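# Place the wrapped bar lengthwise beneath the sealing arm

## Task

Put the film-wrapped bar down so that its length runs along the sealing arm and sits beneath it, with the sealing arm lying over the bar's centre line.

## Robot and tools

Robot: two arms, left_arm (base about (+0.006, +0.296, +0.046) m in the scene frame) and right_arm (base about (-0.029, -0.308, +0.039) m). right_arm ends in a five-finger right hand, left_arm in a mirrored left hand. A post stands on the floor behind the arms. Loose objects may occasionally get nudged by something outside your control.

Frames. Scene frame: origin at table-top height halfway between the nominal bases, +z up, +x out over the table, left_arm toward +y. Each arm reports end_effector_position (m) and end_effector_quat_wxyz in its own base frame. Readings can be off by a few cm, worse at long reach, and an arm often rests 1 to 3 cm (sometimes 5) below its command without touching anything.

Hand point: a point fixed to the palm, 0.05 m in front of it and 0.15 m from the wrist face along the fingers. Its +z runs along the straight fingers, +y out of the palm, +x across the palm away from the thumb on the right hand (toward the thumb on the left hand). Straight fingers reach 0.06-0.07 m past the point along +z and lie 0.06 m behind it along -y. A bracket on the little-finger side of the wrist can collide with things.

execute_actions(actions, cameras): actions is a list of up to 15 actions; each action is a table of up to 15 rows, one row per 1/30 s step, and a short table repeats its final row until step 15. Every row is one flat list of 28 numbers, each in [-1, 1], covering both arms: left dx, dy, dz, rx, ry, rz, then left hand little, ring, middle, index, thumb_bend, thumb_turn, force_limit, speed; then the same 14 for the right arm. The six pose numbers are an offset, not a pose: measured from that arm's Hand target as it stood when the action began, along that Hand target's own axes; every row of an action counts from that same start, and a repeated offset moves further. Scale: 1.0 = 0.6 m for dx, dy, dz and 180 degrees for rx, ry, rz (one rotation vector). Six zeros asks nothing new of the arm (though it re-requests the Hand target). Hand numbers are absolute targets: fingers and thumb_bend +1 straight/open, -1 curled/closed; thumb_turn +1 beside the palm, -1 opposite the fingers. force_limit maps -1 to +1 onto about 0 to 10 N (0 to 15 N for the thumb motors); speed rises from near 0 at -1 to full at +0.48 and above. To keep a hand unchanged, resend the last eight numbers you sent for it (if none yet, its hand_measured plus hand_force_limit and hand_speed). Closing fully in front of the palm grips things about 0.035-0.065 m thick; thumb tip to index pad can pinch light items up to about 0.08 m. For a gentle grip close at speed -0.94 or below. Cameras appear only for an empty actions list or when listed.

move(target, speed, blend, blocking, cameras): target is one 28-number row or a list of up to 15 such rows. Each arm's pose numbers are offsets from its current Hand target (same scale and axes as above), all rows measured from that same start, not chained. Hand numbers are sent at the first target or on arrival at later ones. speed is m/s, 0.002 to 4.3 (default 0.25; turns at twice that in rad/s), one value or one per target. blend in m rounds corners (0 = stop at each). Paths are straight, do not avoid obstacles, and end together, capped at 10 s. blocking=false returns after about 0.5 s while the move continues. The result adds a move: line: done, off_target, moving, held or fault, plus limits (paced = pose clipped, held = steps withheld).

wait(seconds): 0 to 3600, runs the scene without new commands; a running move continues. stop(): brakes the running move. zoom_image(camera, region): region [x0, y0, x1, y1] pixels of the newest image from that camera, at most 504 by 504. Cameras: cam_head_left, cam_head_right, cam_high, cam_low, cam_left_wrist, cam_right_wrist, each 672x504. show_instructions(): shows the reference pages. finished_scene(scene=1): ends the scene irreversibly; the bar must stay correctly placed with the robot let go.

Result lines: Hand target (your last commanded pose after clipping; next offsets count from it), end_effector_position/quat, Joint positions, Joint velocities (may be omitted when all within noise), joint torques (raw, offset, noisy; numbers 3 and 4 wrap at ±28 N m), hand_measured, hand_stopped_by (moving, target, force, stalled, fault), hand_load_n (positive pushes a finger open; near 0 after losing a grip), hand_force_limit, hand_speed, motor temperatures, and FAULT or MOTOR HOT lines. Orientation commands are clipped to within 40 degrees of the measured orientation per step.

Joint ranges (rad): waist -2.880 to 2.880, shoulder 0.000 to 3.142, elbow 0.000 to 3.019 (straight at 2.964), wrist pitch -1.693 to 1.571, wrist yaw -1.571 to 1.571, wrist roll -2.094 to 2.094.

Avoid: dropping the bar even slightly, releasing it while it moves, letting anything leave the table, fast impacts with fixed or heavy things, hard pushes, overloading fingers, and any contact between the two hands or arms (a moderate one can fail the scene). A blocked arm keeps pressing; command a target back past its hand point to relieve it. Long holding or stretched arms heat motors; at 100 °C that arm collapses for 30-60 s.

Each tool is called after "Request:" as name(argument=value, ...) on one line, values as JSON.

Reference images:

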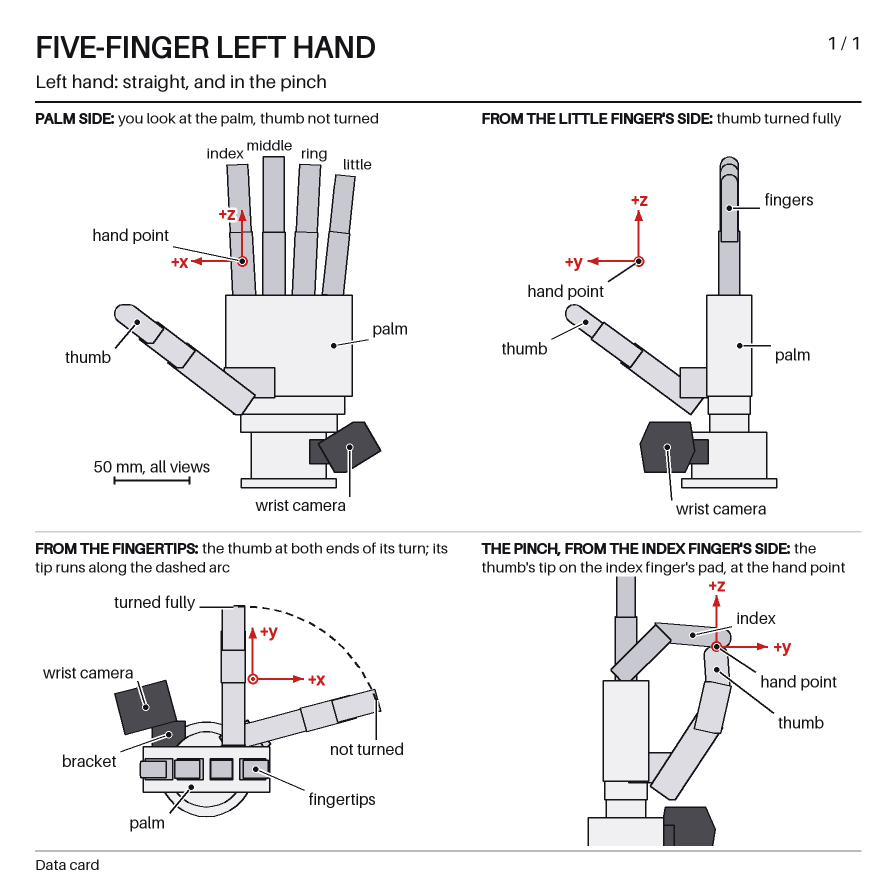

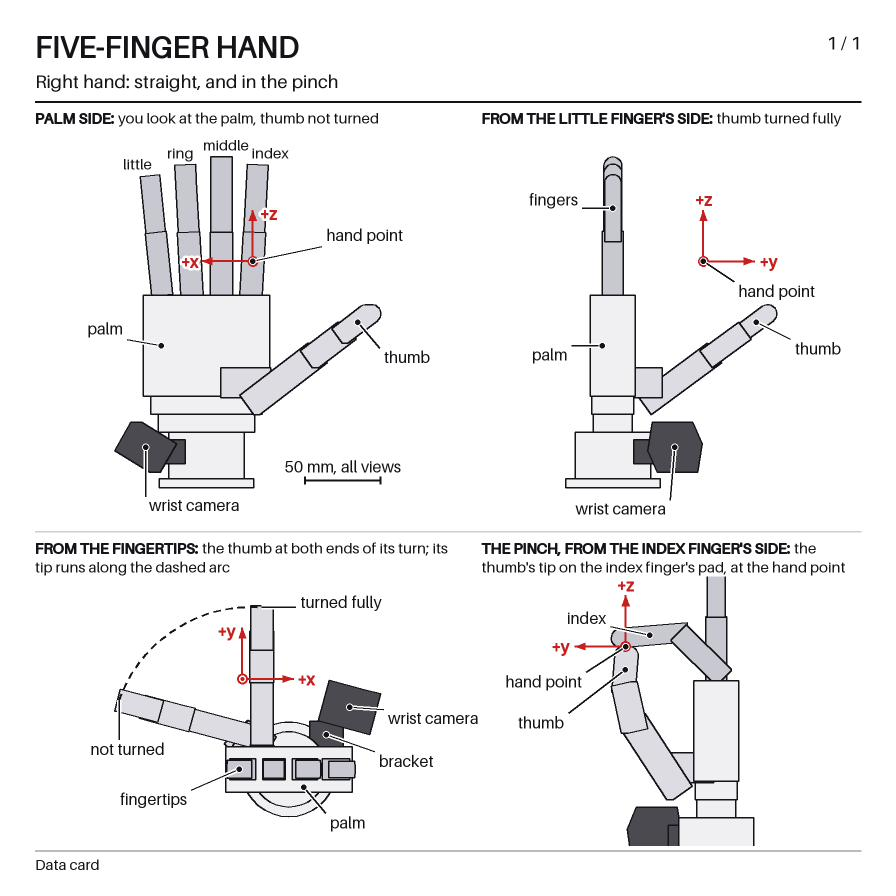

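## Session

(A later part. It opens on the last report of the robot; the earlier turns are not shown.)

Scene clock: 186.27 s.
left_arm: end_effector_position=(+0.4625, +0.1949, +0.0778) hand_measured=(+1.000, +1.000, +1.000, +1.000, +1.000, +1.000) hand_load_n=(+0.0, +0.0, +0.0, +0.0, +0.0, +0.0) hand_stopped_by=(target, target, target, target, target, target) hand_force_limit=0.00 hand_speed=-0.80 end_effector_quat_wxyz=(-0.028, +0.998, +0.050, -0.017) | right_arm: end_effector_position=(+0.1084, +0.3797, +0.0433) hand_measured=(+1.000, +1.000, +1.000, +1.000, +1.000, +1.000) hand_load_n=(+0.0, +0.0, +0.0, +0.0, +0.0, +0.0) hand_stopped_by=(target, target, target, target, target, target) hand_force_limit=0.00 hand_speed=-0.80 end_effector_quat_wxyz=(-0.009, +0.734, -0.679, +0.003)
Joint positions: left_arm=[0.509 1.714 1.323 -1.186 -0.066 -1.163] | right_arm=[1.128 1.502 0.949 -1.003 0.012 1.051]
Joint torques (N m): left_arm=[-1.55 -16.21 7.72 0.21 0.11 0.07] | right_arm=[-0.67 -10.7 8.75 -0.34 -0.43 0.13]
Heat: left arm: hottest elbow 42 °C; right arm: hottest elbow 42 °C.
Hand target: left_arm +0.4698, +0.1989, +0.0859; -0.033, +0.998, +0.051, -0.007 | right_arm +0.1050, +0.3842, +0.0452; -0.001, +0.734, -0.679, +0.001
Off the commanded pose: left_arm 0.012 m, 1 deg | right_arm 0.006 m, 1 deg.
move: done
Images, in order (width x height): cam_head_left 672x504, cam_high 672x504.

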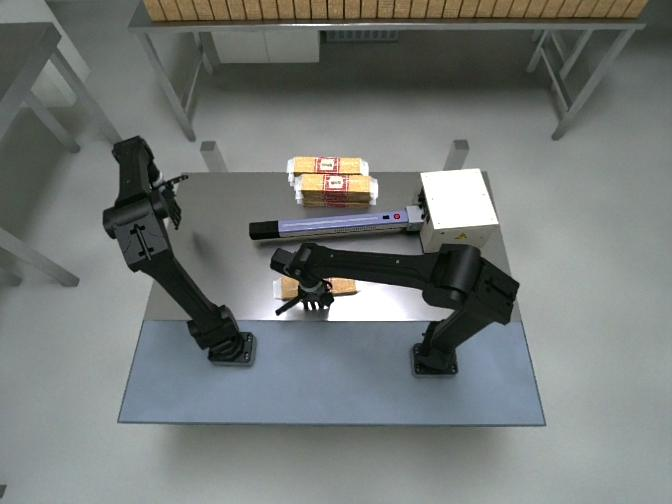

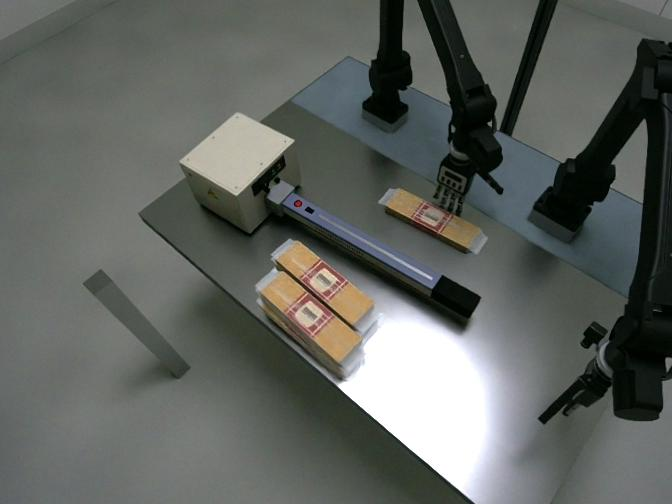

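Request:
move(target=[0,0,0,0,0,0,1,1,1,1,1,1,0,-0.8,0.0091,-0.1163,0,0,0,0,1,1,1,1,1,1,0,-0.8], cameras=["cam_high","cam_head_left"], speed=0.06)

Request:
zoom_image(camera="cam_high", region=[370, 130, 520, 260])

Scene clock: 192.47 s.
left_arm: end_effector_position=(+0.4625, +0.1949, +0.0778) hand_measured=(+1.000, +1.000, +1.000, +1.000, +1.000, +1.000) hand_load_n=(-0.5, +0.0, +0.0, +0.0, +0.0, -0.5) hand_stopped_by=(target, target, target, target, target, target) hand_force_limit=0.00 hand_speed=-0.80 end_effector_quat_wxyz=(-0.028, +0.998, +0.050, -0.017) | right_arm: end_effector_position=(+0.1459, +0.3767, +0.0464) hand_measured=(+1.000, +1.000, +1.000, +1.000, +1.000, +1.000) hand_load_n=(+0.0, +0.0, -6.0, +0.0, +0.0, +0.0) hand_stopped_by=(target, target, target, target, target, target) hand_force_limit=0.00 hand_speed=-0.80 end_effector_quat_wxyz=(+0.012, +0.746, -0.666, -0.009)
Joint positions: left_arm=[0.509 1.714 1.323 -1.186 -0.066 -1.163] | right_arm=[1.026 1.567 1.026 -1.05 -0.023 0.913]
Joint torques (N m): left_arm=[-1.55 -16.21 7.72 0.2 0.11 0.07] | right_arm=[-3.78 -10.7 10.21 0.68 1.15 -0.01]
Heat: left arm: hottest elbow 42 °C; right arm: hottest elbow 41 °C.
Hand target: left_arm +0.4698, +0.1989, +0.0859; -0.033, +0.998, +0.051, -0.007 | right_arm +0.1750, +0.3841, +0.0452; -0.001, +0.734, -0.679, +0.001
Off the commanded pose: left_arm 0.012 m, 1 deg | right_arm 0.030 m, 3 deg.
move: off_target (right_arm)
Images, in order (width x height): cam_head_left 672x504, cam_high 672x504.

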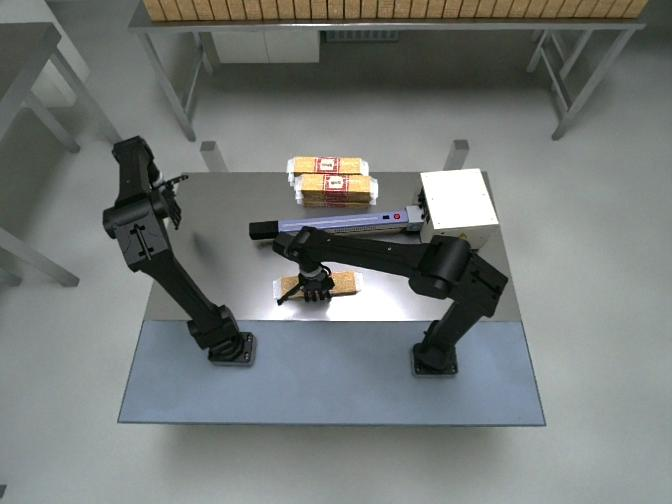

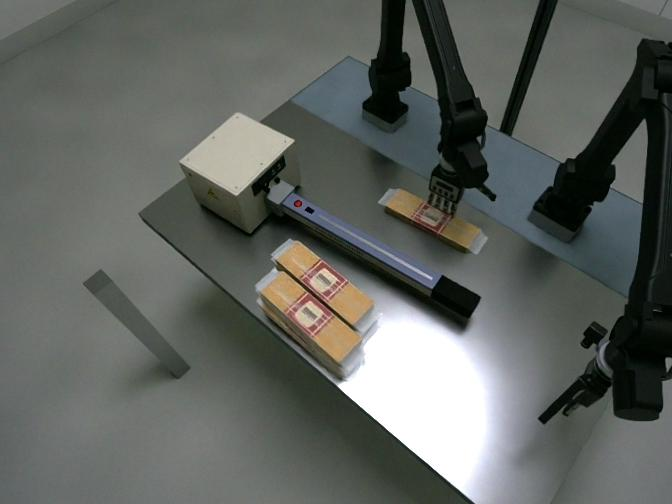

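Scaled by 3.360 from the camera's image (finer frame: 960x720).

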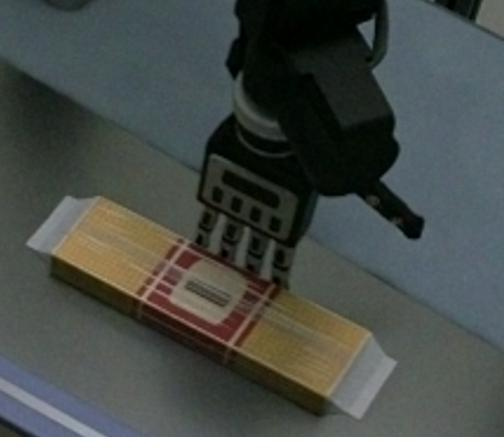

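Request:
move(target=[0,0,0,0,0,0,1,1,1,1,1,1,0,-0.8,0.0016,-0.02,0,0,0,0,1,1,1,1,1,1,0,-0.8], speed=0.06)

Scene clock: 215.40 s.
left_arm: end_effector_position=(+0.4625, +0.1949, +0.0778) hand_measured=(+1.000, +1.000, +1.000, +1.000, +1.000, +1.000) hand_load_n=(+0.0, +0.0, +0.0, +0.0, +0.0, +0.0) hand_stopped_by=(target, target, target, target, target, target) hand_force_limit=0.00 hand_speed=-0.80 end_effector_quat_wxyz=(-0.028, +0.998, +0.050, -0.017) | right_arm: end_effector_position=(+0.1555, +0.3765, +0.0470) hand_measured=(+1.000, +1.000, +1.000, +1.000, +1.000, +1.000) hand_load_n=(+0.0, +0.0, -7.0, +0.0, +0.0, +0.0) hand_stopped_by=(target, target, target, target, target, target) hand_force_limit=0.00 hand_speed=-0.80 end_effector_quat_wxyz=(+0.015, +0.746, -0.666, -0.012)
Joint positions: left_arm=[0.509 1.714 1.323 -1.186 -0.066 -1.163] | right_arm=[1.004 1.581 1.043 -1.058 -0.028 0.889]
Joint torques (N m): left_arm=[-1.55 -16.26 7.72 0.2 0.12 0.07] | right_arm=[-3.55 -10.7 10.4 0.95 1.43 -0.03]
Heat: left arm: hottest elbow 42 °C; right arm: hottest elbow 43 °C.
Hand target: left_arm +0.4698, +0.1989, +0.0859; -0.033, +0.998, +0.051, -0.007 | right_arm +0.1870, +0.3842, +0.0454; -0.001, +0.734, -0.679, +0.001
Off the commanded pose: left_arm 0.012 m, 1 deg | right_arm 0.033 m, 3 deg.
move: off_target (right_arm)

Request:
move(target=[0,0,0,0,0,0,1,1,1,1,1,1,0,-0.8,0.0026,-0.033,0,0,0,0,1,1,1,1,1,1,0,-0.8], speed=0.06, cameras=["cam_high","cam_head_left"])

Request:
zoom_image(camera="cam_high", region=[370, 130, 520, 260])

Scene clock: 218.93 s.
left_arm: end_effector_position=(+0.4625, +0.1949, +0.0778) hand_measured=(+1.000, +1.000, +1.000, +1.000, +1.000, +1.000) hand_load_n=(+0.0, +0.0, +0.0, +0.0, +0.0, +0.0) hand_stopped_by=(target, target, target, target, target, target) hand_force_limit=0.00 hand_speed=-0.80 end_effector_quat_wxyz=(-0.028, +0.998, +0.050, -0.017) | right_arm: end_effector_position=(+0.1742, +0.3766, +0.0475) hand_measured=(+1.000, +1.000, +1.000, +1.000, +1.000, +1.000) hand_load_n=(+0.0, +0.0, -7.0, +0.0, +0.0, +0.0) hand_stopped_by=(target, target, target, target, target, target) hand_force_limit=0.00 hand_speed=-0.80 end_effector_quat_wxyz=(+0.016, +0.746, -0.666, -0.013)
Joint positions: left_arm=[0.509 1.714 1.323 -1.186 -0.066 -1.163] | right_arm=[0.966 1.607 1.076 -1.068 -0.03 0.853]
Joint torques (N m): left_arm=[-1.49 -16.26 7.72 0.21 0.11 0.07] | right_arm=[-4.25 -10.93 10.62 1.13 1.52 0.05]
Heat: left arm: hottest elbow 42 °C; right arm: hottest elbow 43 °C.
Hand target: left_arm +0.4698, +0.1989, +0.0859; -0.033, +0.998, +0.051, -0.007 | right_arm +0.2069, +0.3842, +0.0454; -0.001, +0.734, -0.679, +0.001
Off the commanded pose: left_arm 0.012 m, 1 deg | right_arm 0.034 m, 3 deg.
move: off_target (right_arm)
Images, in order (width x height): cam_head_left 672x504, cam_high 672x504.

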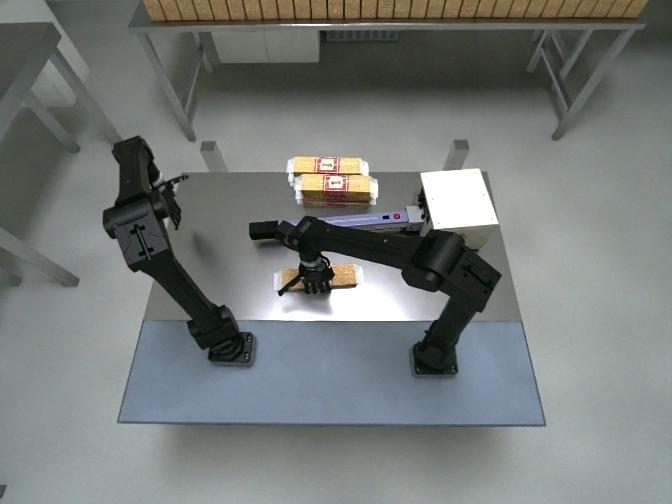

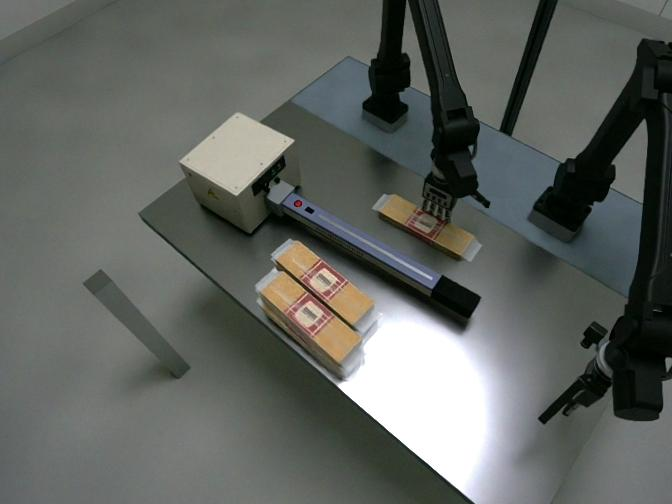

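Scaled by 3.360 from the camera's image (finer frame: 960x720).

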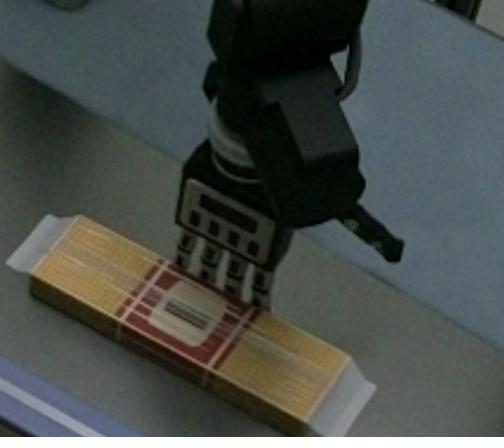

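Request:
move(target=[0,0,0,0,0,0,1,1,1,1,1,1,0,-0.8,0.012,-0.158,0,0,0,0,1,1,1,1,1,1,0,-0.8], speed=0.07, cameras=["all"])

Request:
zoom_image(camera="cam_high", region=[330, 150, 500, 320])

Scene clock: 225.03 s.
left_arm: end_effector_position=(+0.4625, +0.1949, +0.0778) hand_measured=(+1.000, +1.000, +1.000, +1.000, +1.000, +1.000) hand_load_n=(+0.0, +0.0, +0.0, +0.0, +0.0, +0.0) hand_stopped_by=(target, target, target, target, target, target) hand_force_limit=0.00 hand_speed=-0.80 end_effector_quat_wxyz=(-0.028, +0.998, +0.050, -0.017) | right_arm: end_effector_position=(+0.2645, +0.3800, +0.0500) hand_measured=(+1.000, +1.000, +1.000, +1.000, +1.000, +1.000) hand_load_n=(-1.0, +0.0, -7.5, +0.0, +0.0, +0.0) hand_stopped_by=(target, target, target, target, target, target) hand_force_limit=0.00 hand_speed=-0.80 end_effector_quat_wxyz=(+0.019, +0.745, -0.667, -0.014)
Joint positions: left_arm=[0.509 1.714 1.323 -1.186 -0.066 -1.163] | right_arm=[0.817 1.747 1.268 -1.129 -0.028 0.706]
Joint torques (N m): left_arm=[-1.49 -16.21 7.72 0.2 0.11 0.07] | right_arm=[-3.49 -12.86 11.1 1.55 1.47 0.03]
Heat: left arm: hottest elbow 42 °C; right arm: hottest elbow 43 °C.
Hand target: left_arm +0.4698, +0.1989, +0.0859; -0.033, +0.998, +0.051, -0.007 | right_arm +0.3020, +0.3843, +0.0456; -0.001, +0.734, -0.679, +0.001
Off the commanded pose: left_arm 0.012 m, 1 deg | right_arm 0.038 m, 3 deg.
move: off_target (right_arm)

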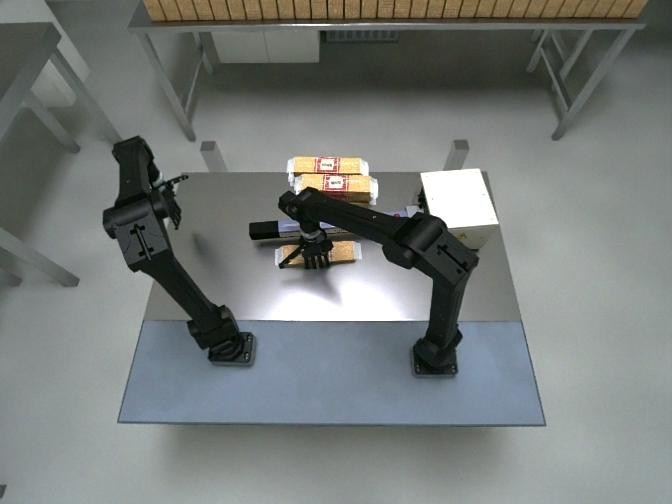

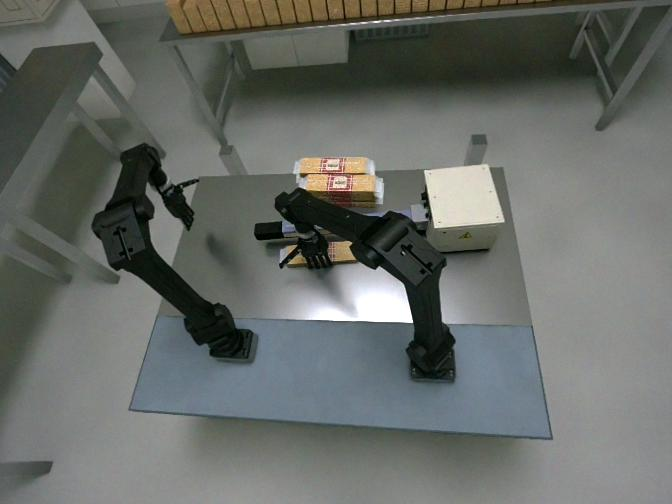

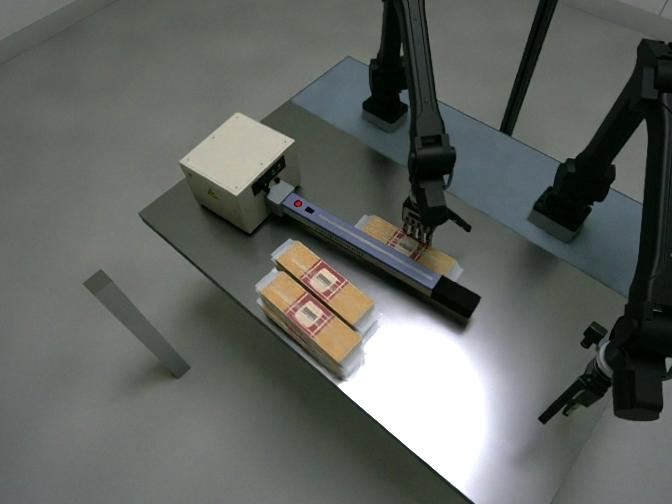

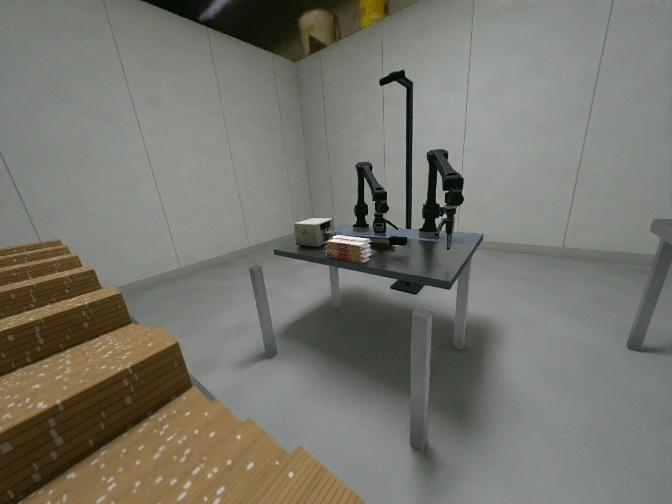

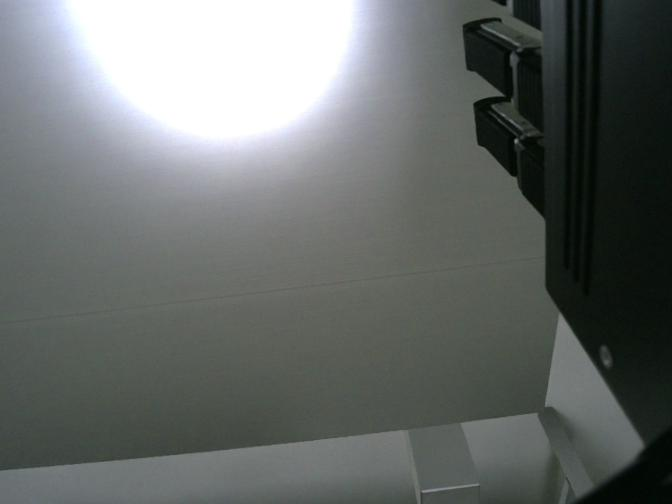

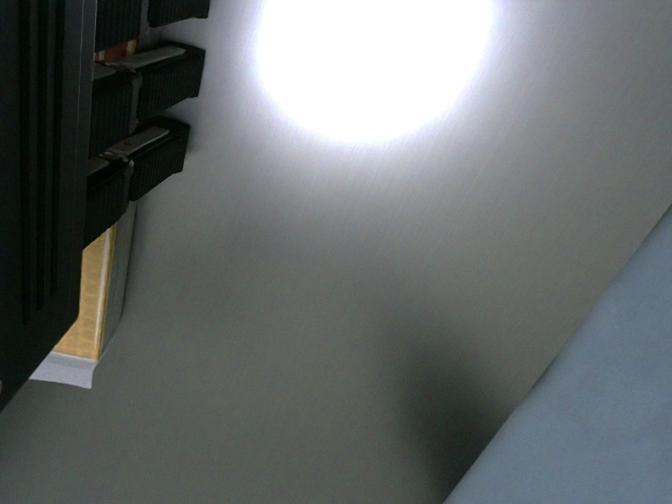

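Scaled by 2.965 from the camera's image (finer frame: 960x720).

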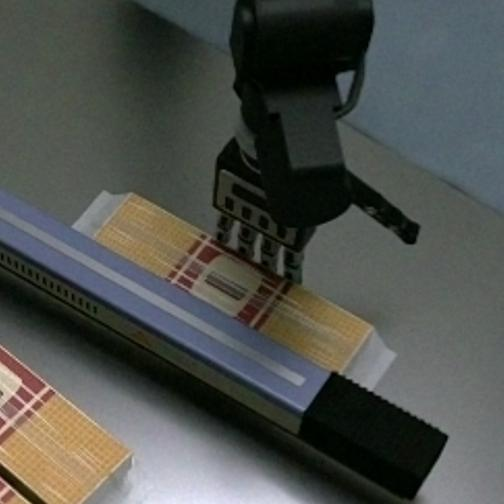

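Request:
move(target=[0,0,0,0,0,0,1,1,1,1,1,1,0,-0.8,0.0078,-0.0997,0,0,0,0,1,1,1,1,1,1,0,-0.8], speed=0.07, cameras=["all"])

Request:
zoom_image(camera="cam_high", region=[330, 150, 500, 320])

Request:
zoom_image(camera="cam_head_left", region=[240, 180, 400, 290])

Request:
zoom_image(camera="cam_head_right", region=[240, 180, 400, 290])

Scene clock: 231.93 s.
left_arm: end_effector_position=(+0.4625, +0.1949, +0.0778) hand_measured=(+1.000, +1.000, +1.000, +1.000, +1.000, +1.000) hand_load_n=(+0.0, +0.0, +0.0, +0.0, +0.0, +0.0) hand_stopped_by=(target, target, target, target, target, target) hand_force_limit=0.00 hand_speed=-0.80 end_effector_quat_wxyz=(-0.028, +0.998, +0.050, -0.017) | right_arm: end_effector_position=(+0.3221, +0.3830, +0.0519) hand_measured=(+1.000, +1.000, +1.000, +1.000, +1.000, +1.000) hand_load_n=(-0.5, +0.0, -7.5, +0.0, +0.0, +0.0) hand_stopped_by=(target, target, target, target, target, target) hand_force_limit=0.00 hand_speed=-0.80 end_effector_quat_wxyz=(+0.019, +0.745, -0.666, -0.015)
Joint positions: left_arm=[0.509 1.714 1.323 -1.186 -0.066 -1.163] | right_arm=[0.741 1.848 1.418 -1.182 -0.026 0.629]
Joint torques (N m): left_arm=[-1.55 -16.26 7.71 0.21 0.11 0.07] | right_arm=[-3.49 -14.51 11.34 1.44 1.38 0.05]
Heat: left arm: hottest elbow 42 °C; right arm: hottest elbow 43 °C.
Hand target: left_arm +0.4698, +0.1989, +0.0859; -0.033, +0.998, +0.051, -0.007 | right_arm +0.3620, +0.3843, +0.0457; -0.001, +0.734, -0.679, +0.001
Off the commanded pose: left_arm 0.012 m, 1 deg | right_arm 0.040 m, 4 deg.
move: off_target (right_arm)

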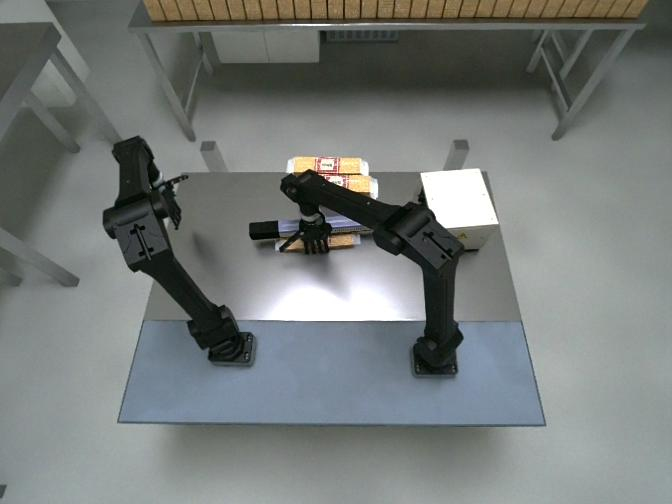

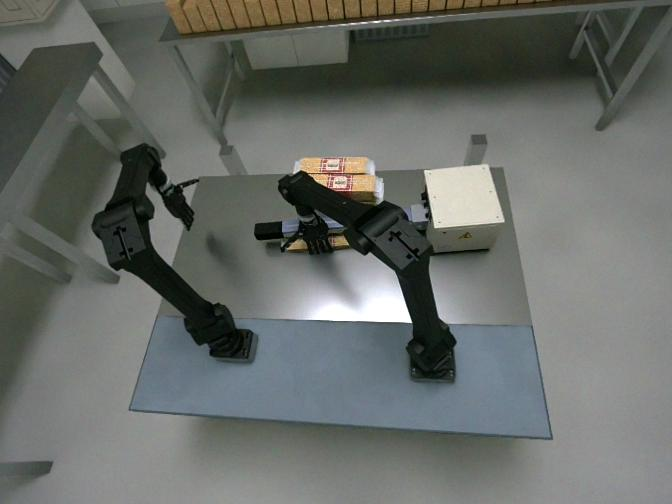

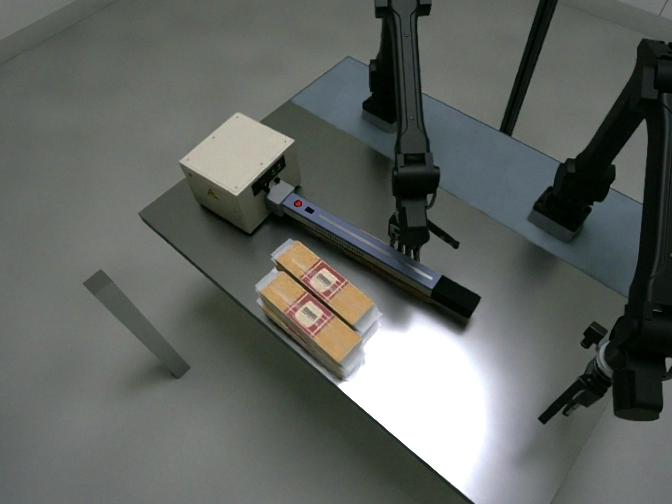

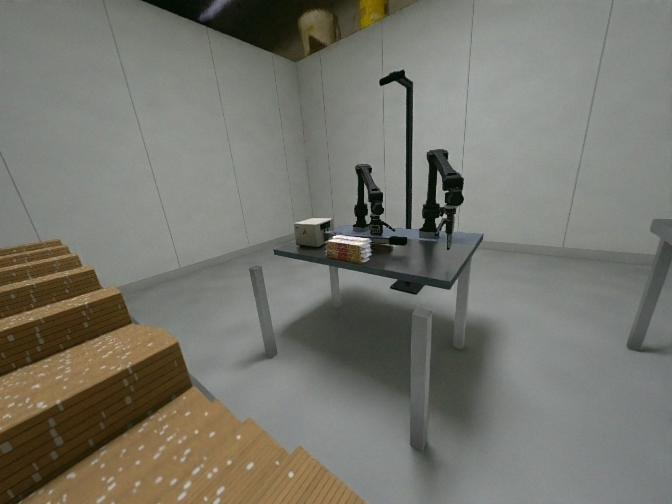

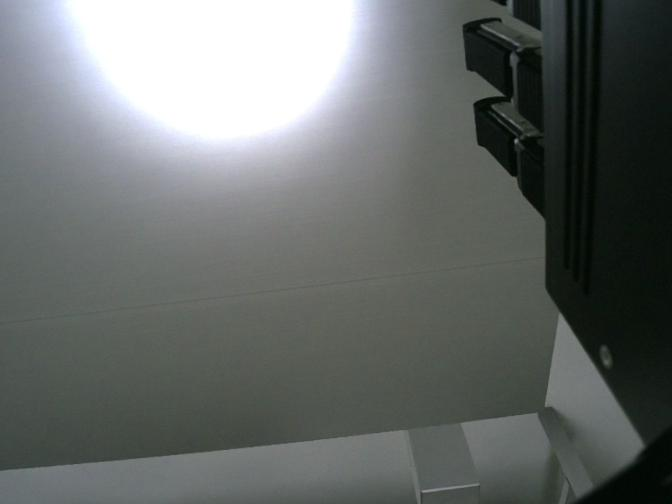

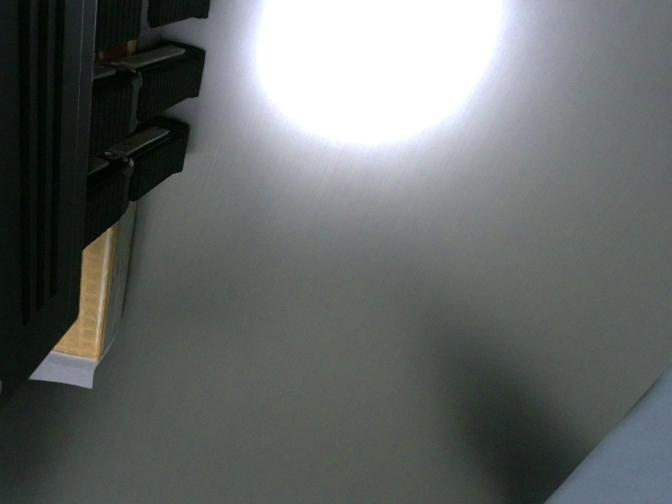

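Scaled by 2.965 from the camera's image (finer frame: 960x720).

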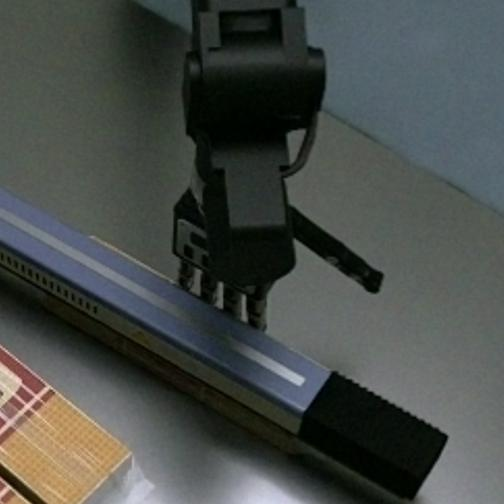

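Scaled by 3.150 from the camera's image (finer frame: 960x720).

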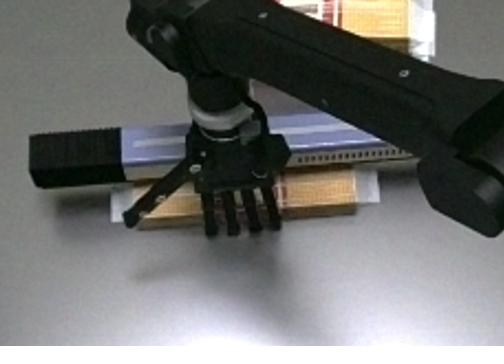

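Scaled by 3.150 from the camera's image (finer frame: 960x720).

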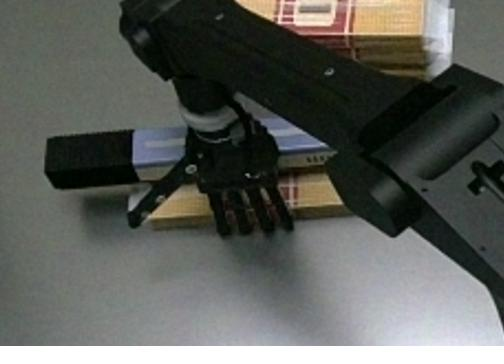

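Request:
move(target=[0,0,0,0,0,0,1,1,1,1,1,1,0,-0.8,0.002,-0.024,0.0192,0.0556,0,0,1,1,1,1,1,1,0,-0.8], speed=0.07, cameras=["cam_head_left","cam_head_right","cam_high","cam_low","cam_right_wrist"])

Request:
zoom_image(camera="cam_high", region=[330, 150, 500, 320])

Request:
zoom_image(camera="cam_head_left", region=[240, 180, 400, 290])

Scene clock: 247.70 s.
left_arm: end_effector_position=(+0.4625, +0.1949, +0.0778) hand_measured=(+1.000, +1.000, +1.000, +1.000, +1.000, +1.000) hand_load_n=(+0.0, +0.0, +0.0, +0.0, +0.0, +0.0) hand_stopped_by=(target, target, target, target, target, target) hand_force_limit=0.00 hand_speed=-0.80 end_effector_quat_wxyz=(-0.028, +0.998, +0.050, -0.017) | right_arm: end_effector_position=(+0.3520, +0.3850, +0.0440) hand_measured=(+1.000, +1.000, +1.000, +1.000, +1.000, +1.000) hand_load_n=(-0.5, +0.0, -8.5, +0.0, +0.0, +0.0) hand_stopped_by=(target, target, target, target, target, target) hand_force_limit=0.00 hand_speed=-0.80 end_effector_quat_wxyz=(-0.044, +0.743, -0.666, +0.039)
Joint positions: left_arm=[0.509 1.714 1.323 -1.186 -0.066 -1.163] | right_arm=[0.741 1.815 1.371 -1.031 0.069 0.629]
Joint torques (N m): left_arm=[-1.55 -16.26 7.72 0.2 0.11 0.07] | right_arm=[-2.32 -15.5 8.16 3.21 1.87 0.16]
Heat: left arm: hottest elbow 42 °C; right arm: hottest elbow 44 °C.
Hand target: left_arm +0.4698, +0.1989, +0.0859; -0.033, +0.998, +0.051, -0.007 | right_arm +0.3765, +0.3842, +0.0343; -0.065, +0.731, -0.676, +0.060
Off the commanded pose: left_arm 0.012 m, 1 deg | right_arm 0.026 m, 4 deg.
move: off_target (right_arm)

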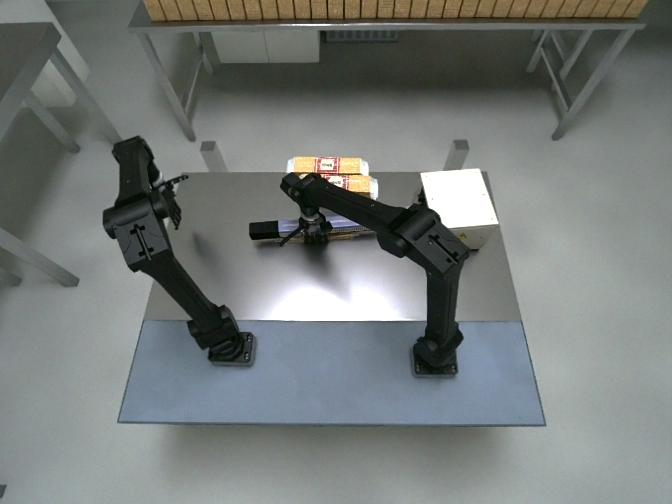

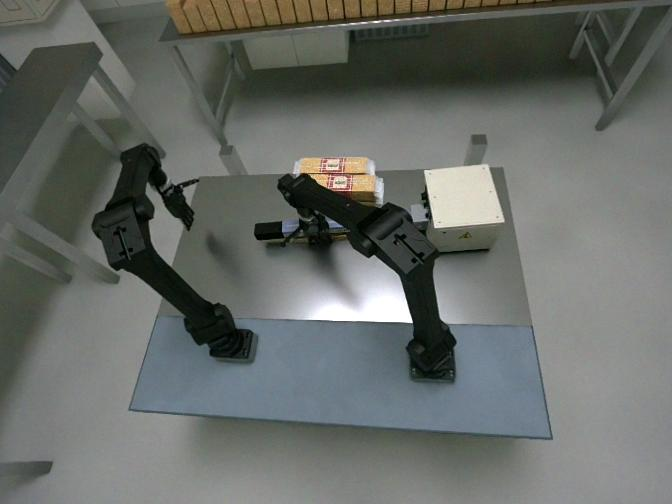

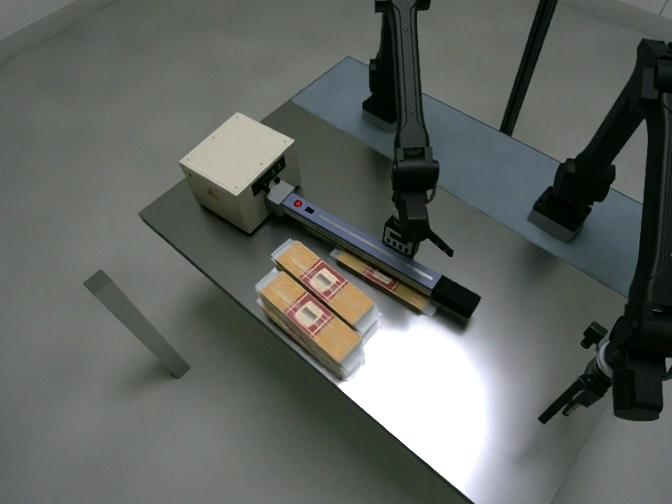

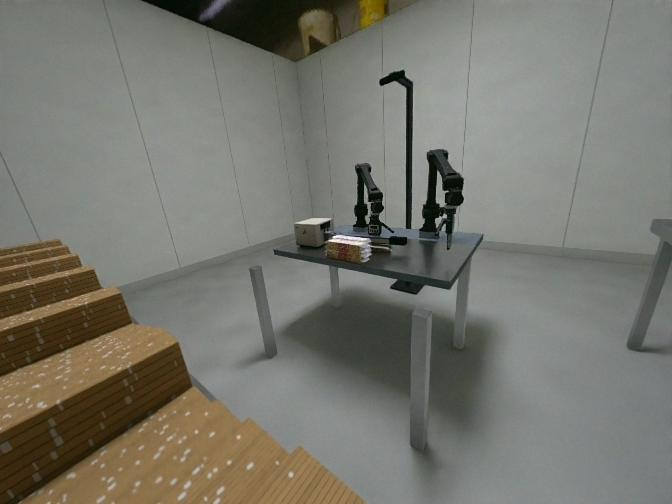

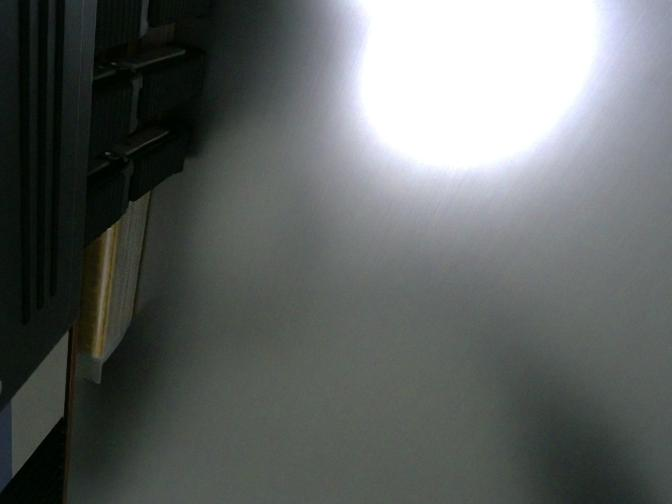

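Scaled by 2.965 from the camera's image (finer frame: 960x720).

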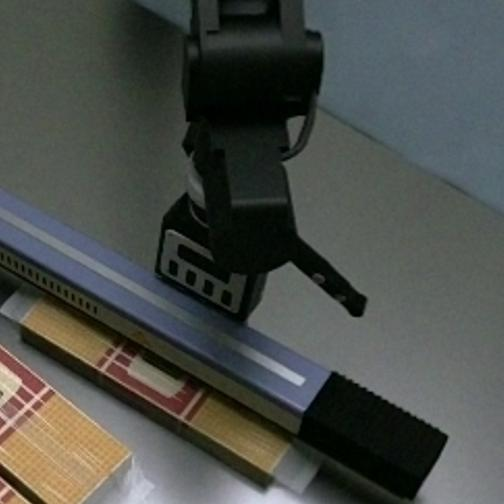

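Scaled by 3.150 from the camera's image (finer frame: 960x720).

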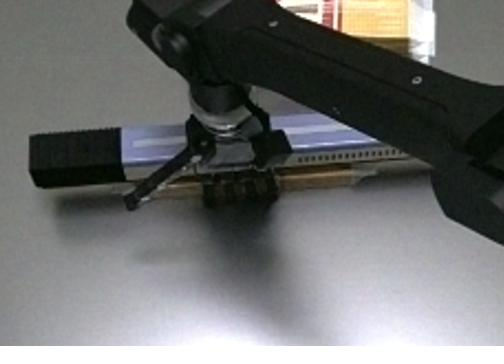

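Request:
move(target=[[0,0,0,0,0,0,1,1,1,1,1,1,0,-0.8,-0.0105,0.131,-0.023,0,0,0,1,1,1,1,1,1,0,-0.8],[0,0,0,0,0,0,1,1,1,1,1,1,0,-0.8,-0.0105,0.072,-0.351,0,0,0,1,1,1,1,1,1,0,-0.8],[0,0,0,0,0,0,1,1,1,1,1,1,0,-0.8,0.3495,0.1653,-0.368,0,0,0,1,1,1,1,1,1,0,-0.8]], blend=[0.02,0.05,0], speed=[0.1,0.25,0.3], cameras=["cam_head_left","cam_head_right","cam_high","cam_low","cam_right_wrist"])

Request:
zoom_image(camera="cam_high", region=[300, 190, 500, 340])

Request:
zoom_image(camera="cam_head_left", region=[240, 150, 440, 300])

Request:
zoom_image(camera="cam_head_right", region=[240, 150, 440, 300])

Scene clock: 276.77 s.
left_arm: end_effector_position=(+0.4625, +0.1949, +0.0778) hand_measured=(+1.000, +1.000, +1.000, +1.000, +1.000, +1.000) hand_load_n=(+0.0, +0.0, +0.0, +0.0, +0.0, +0.0) hand_stopped_by=(target, target, target, target, target, target) hand_force_limit=0.00 hand_speed=-0.80 end_effector_quat_wxyz=(-0.028, +0.998, +0.050, -0.017) | right_arm: end_effector_position=(+0.2576, +0.1700, +0.2347) hand_measured=(+1.000, +1.000, +1.000, +1.000, +1.000, +1.000) hand_load_n=(+0.0, +0.0, +0.0, +0.0, -0.5, +0.0) hand_stopped_by=(target, target, target, target, target, target) hand_force_limit=0.00 hand_speed=-0.80 end_effector_quat_wxyz=(-0.068, +0.733, -0.674, +0.063)
Joint positions: left_arm=[0.509 1.714 1.323 -1.186 -0.066 -1.163] | right_arm=[0.464 1.131 1.151 -1.418 0.069 0.374]
Joint torques (N m): left_arm=[-1.55 -16.21 7.71 0.2 0.12 0.06] | right_arm=[-1.79 -9.05 8.81 0.4 -0.11 -0.01]
Heat: left arm: hottest elbow 42 °C; right arm: hottest elbow 41 °C.
Hand target: left_arm +0.4698, +0.1989, +0.0859; -0.033, +0.998, +0.051, -0.007 | right_arm +0.2566, +0.1647, +0.2344; -0.065, +0.731, -0.676, +0.060
Off the commanded pose: left_arm 0.012 m, 1 deg | right_arm 0.005 m, 1 deg.
move: done

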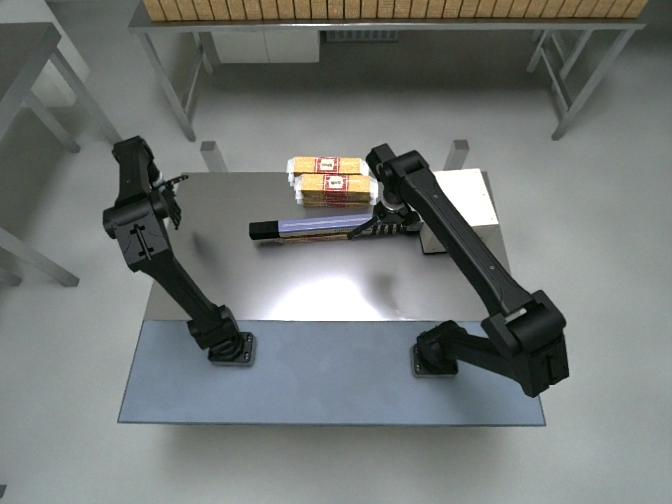

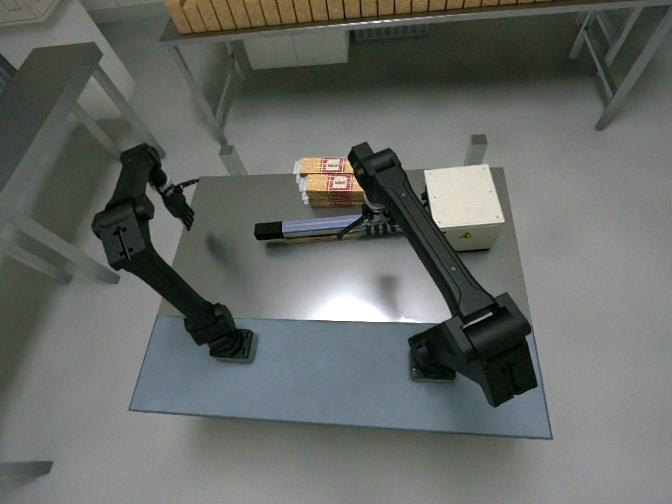

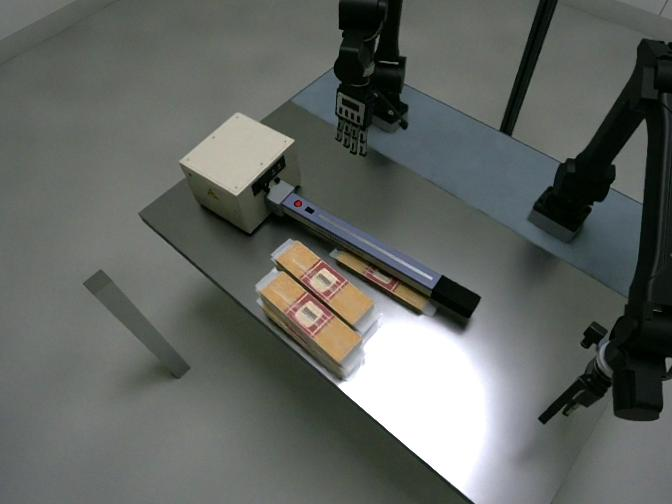

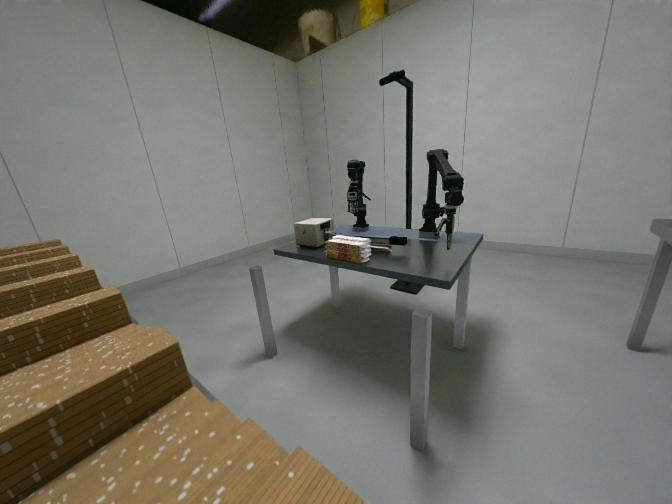

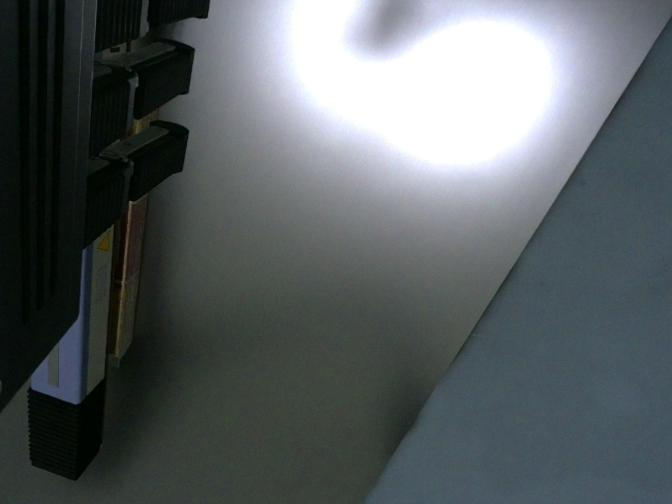

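Scaled by 2.520 from the camera's image (finer frame: 960x720).

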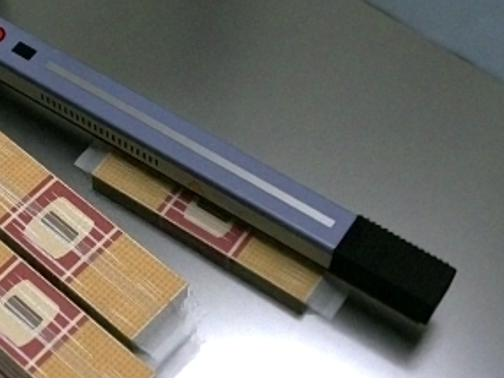

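Scaled by 2.520 from the camera's image (finer frame: 960x720).

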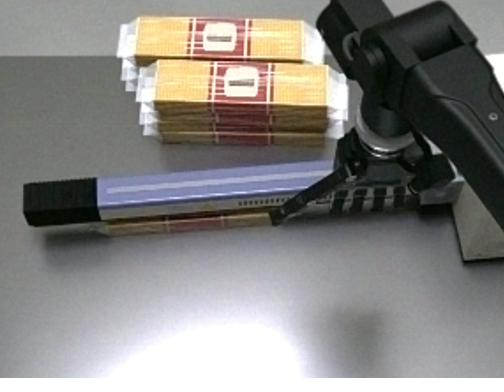

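Scaled by 2.520 from the camera's image (finer frame: 960x720).

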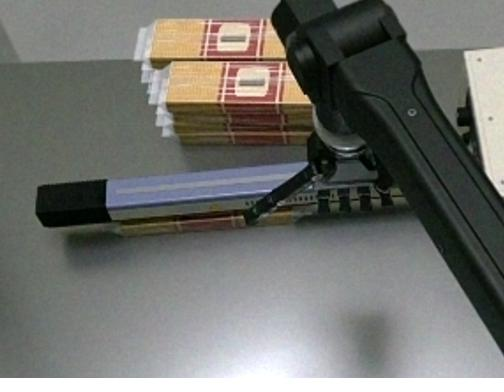

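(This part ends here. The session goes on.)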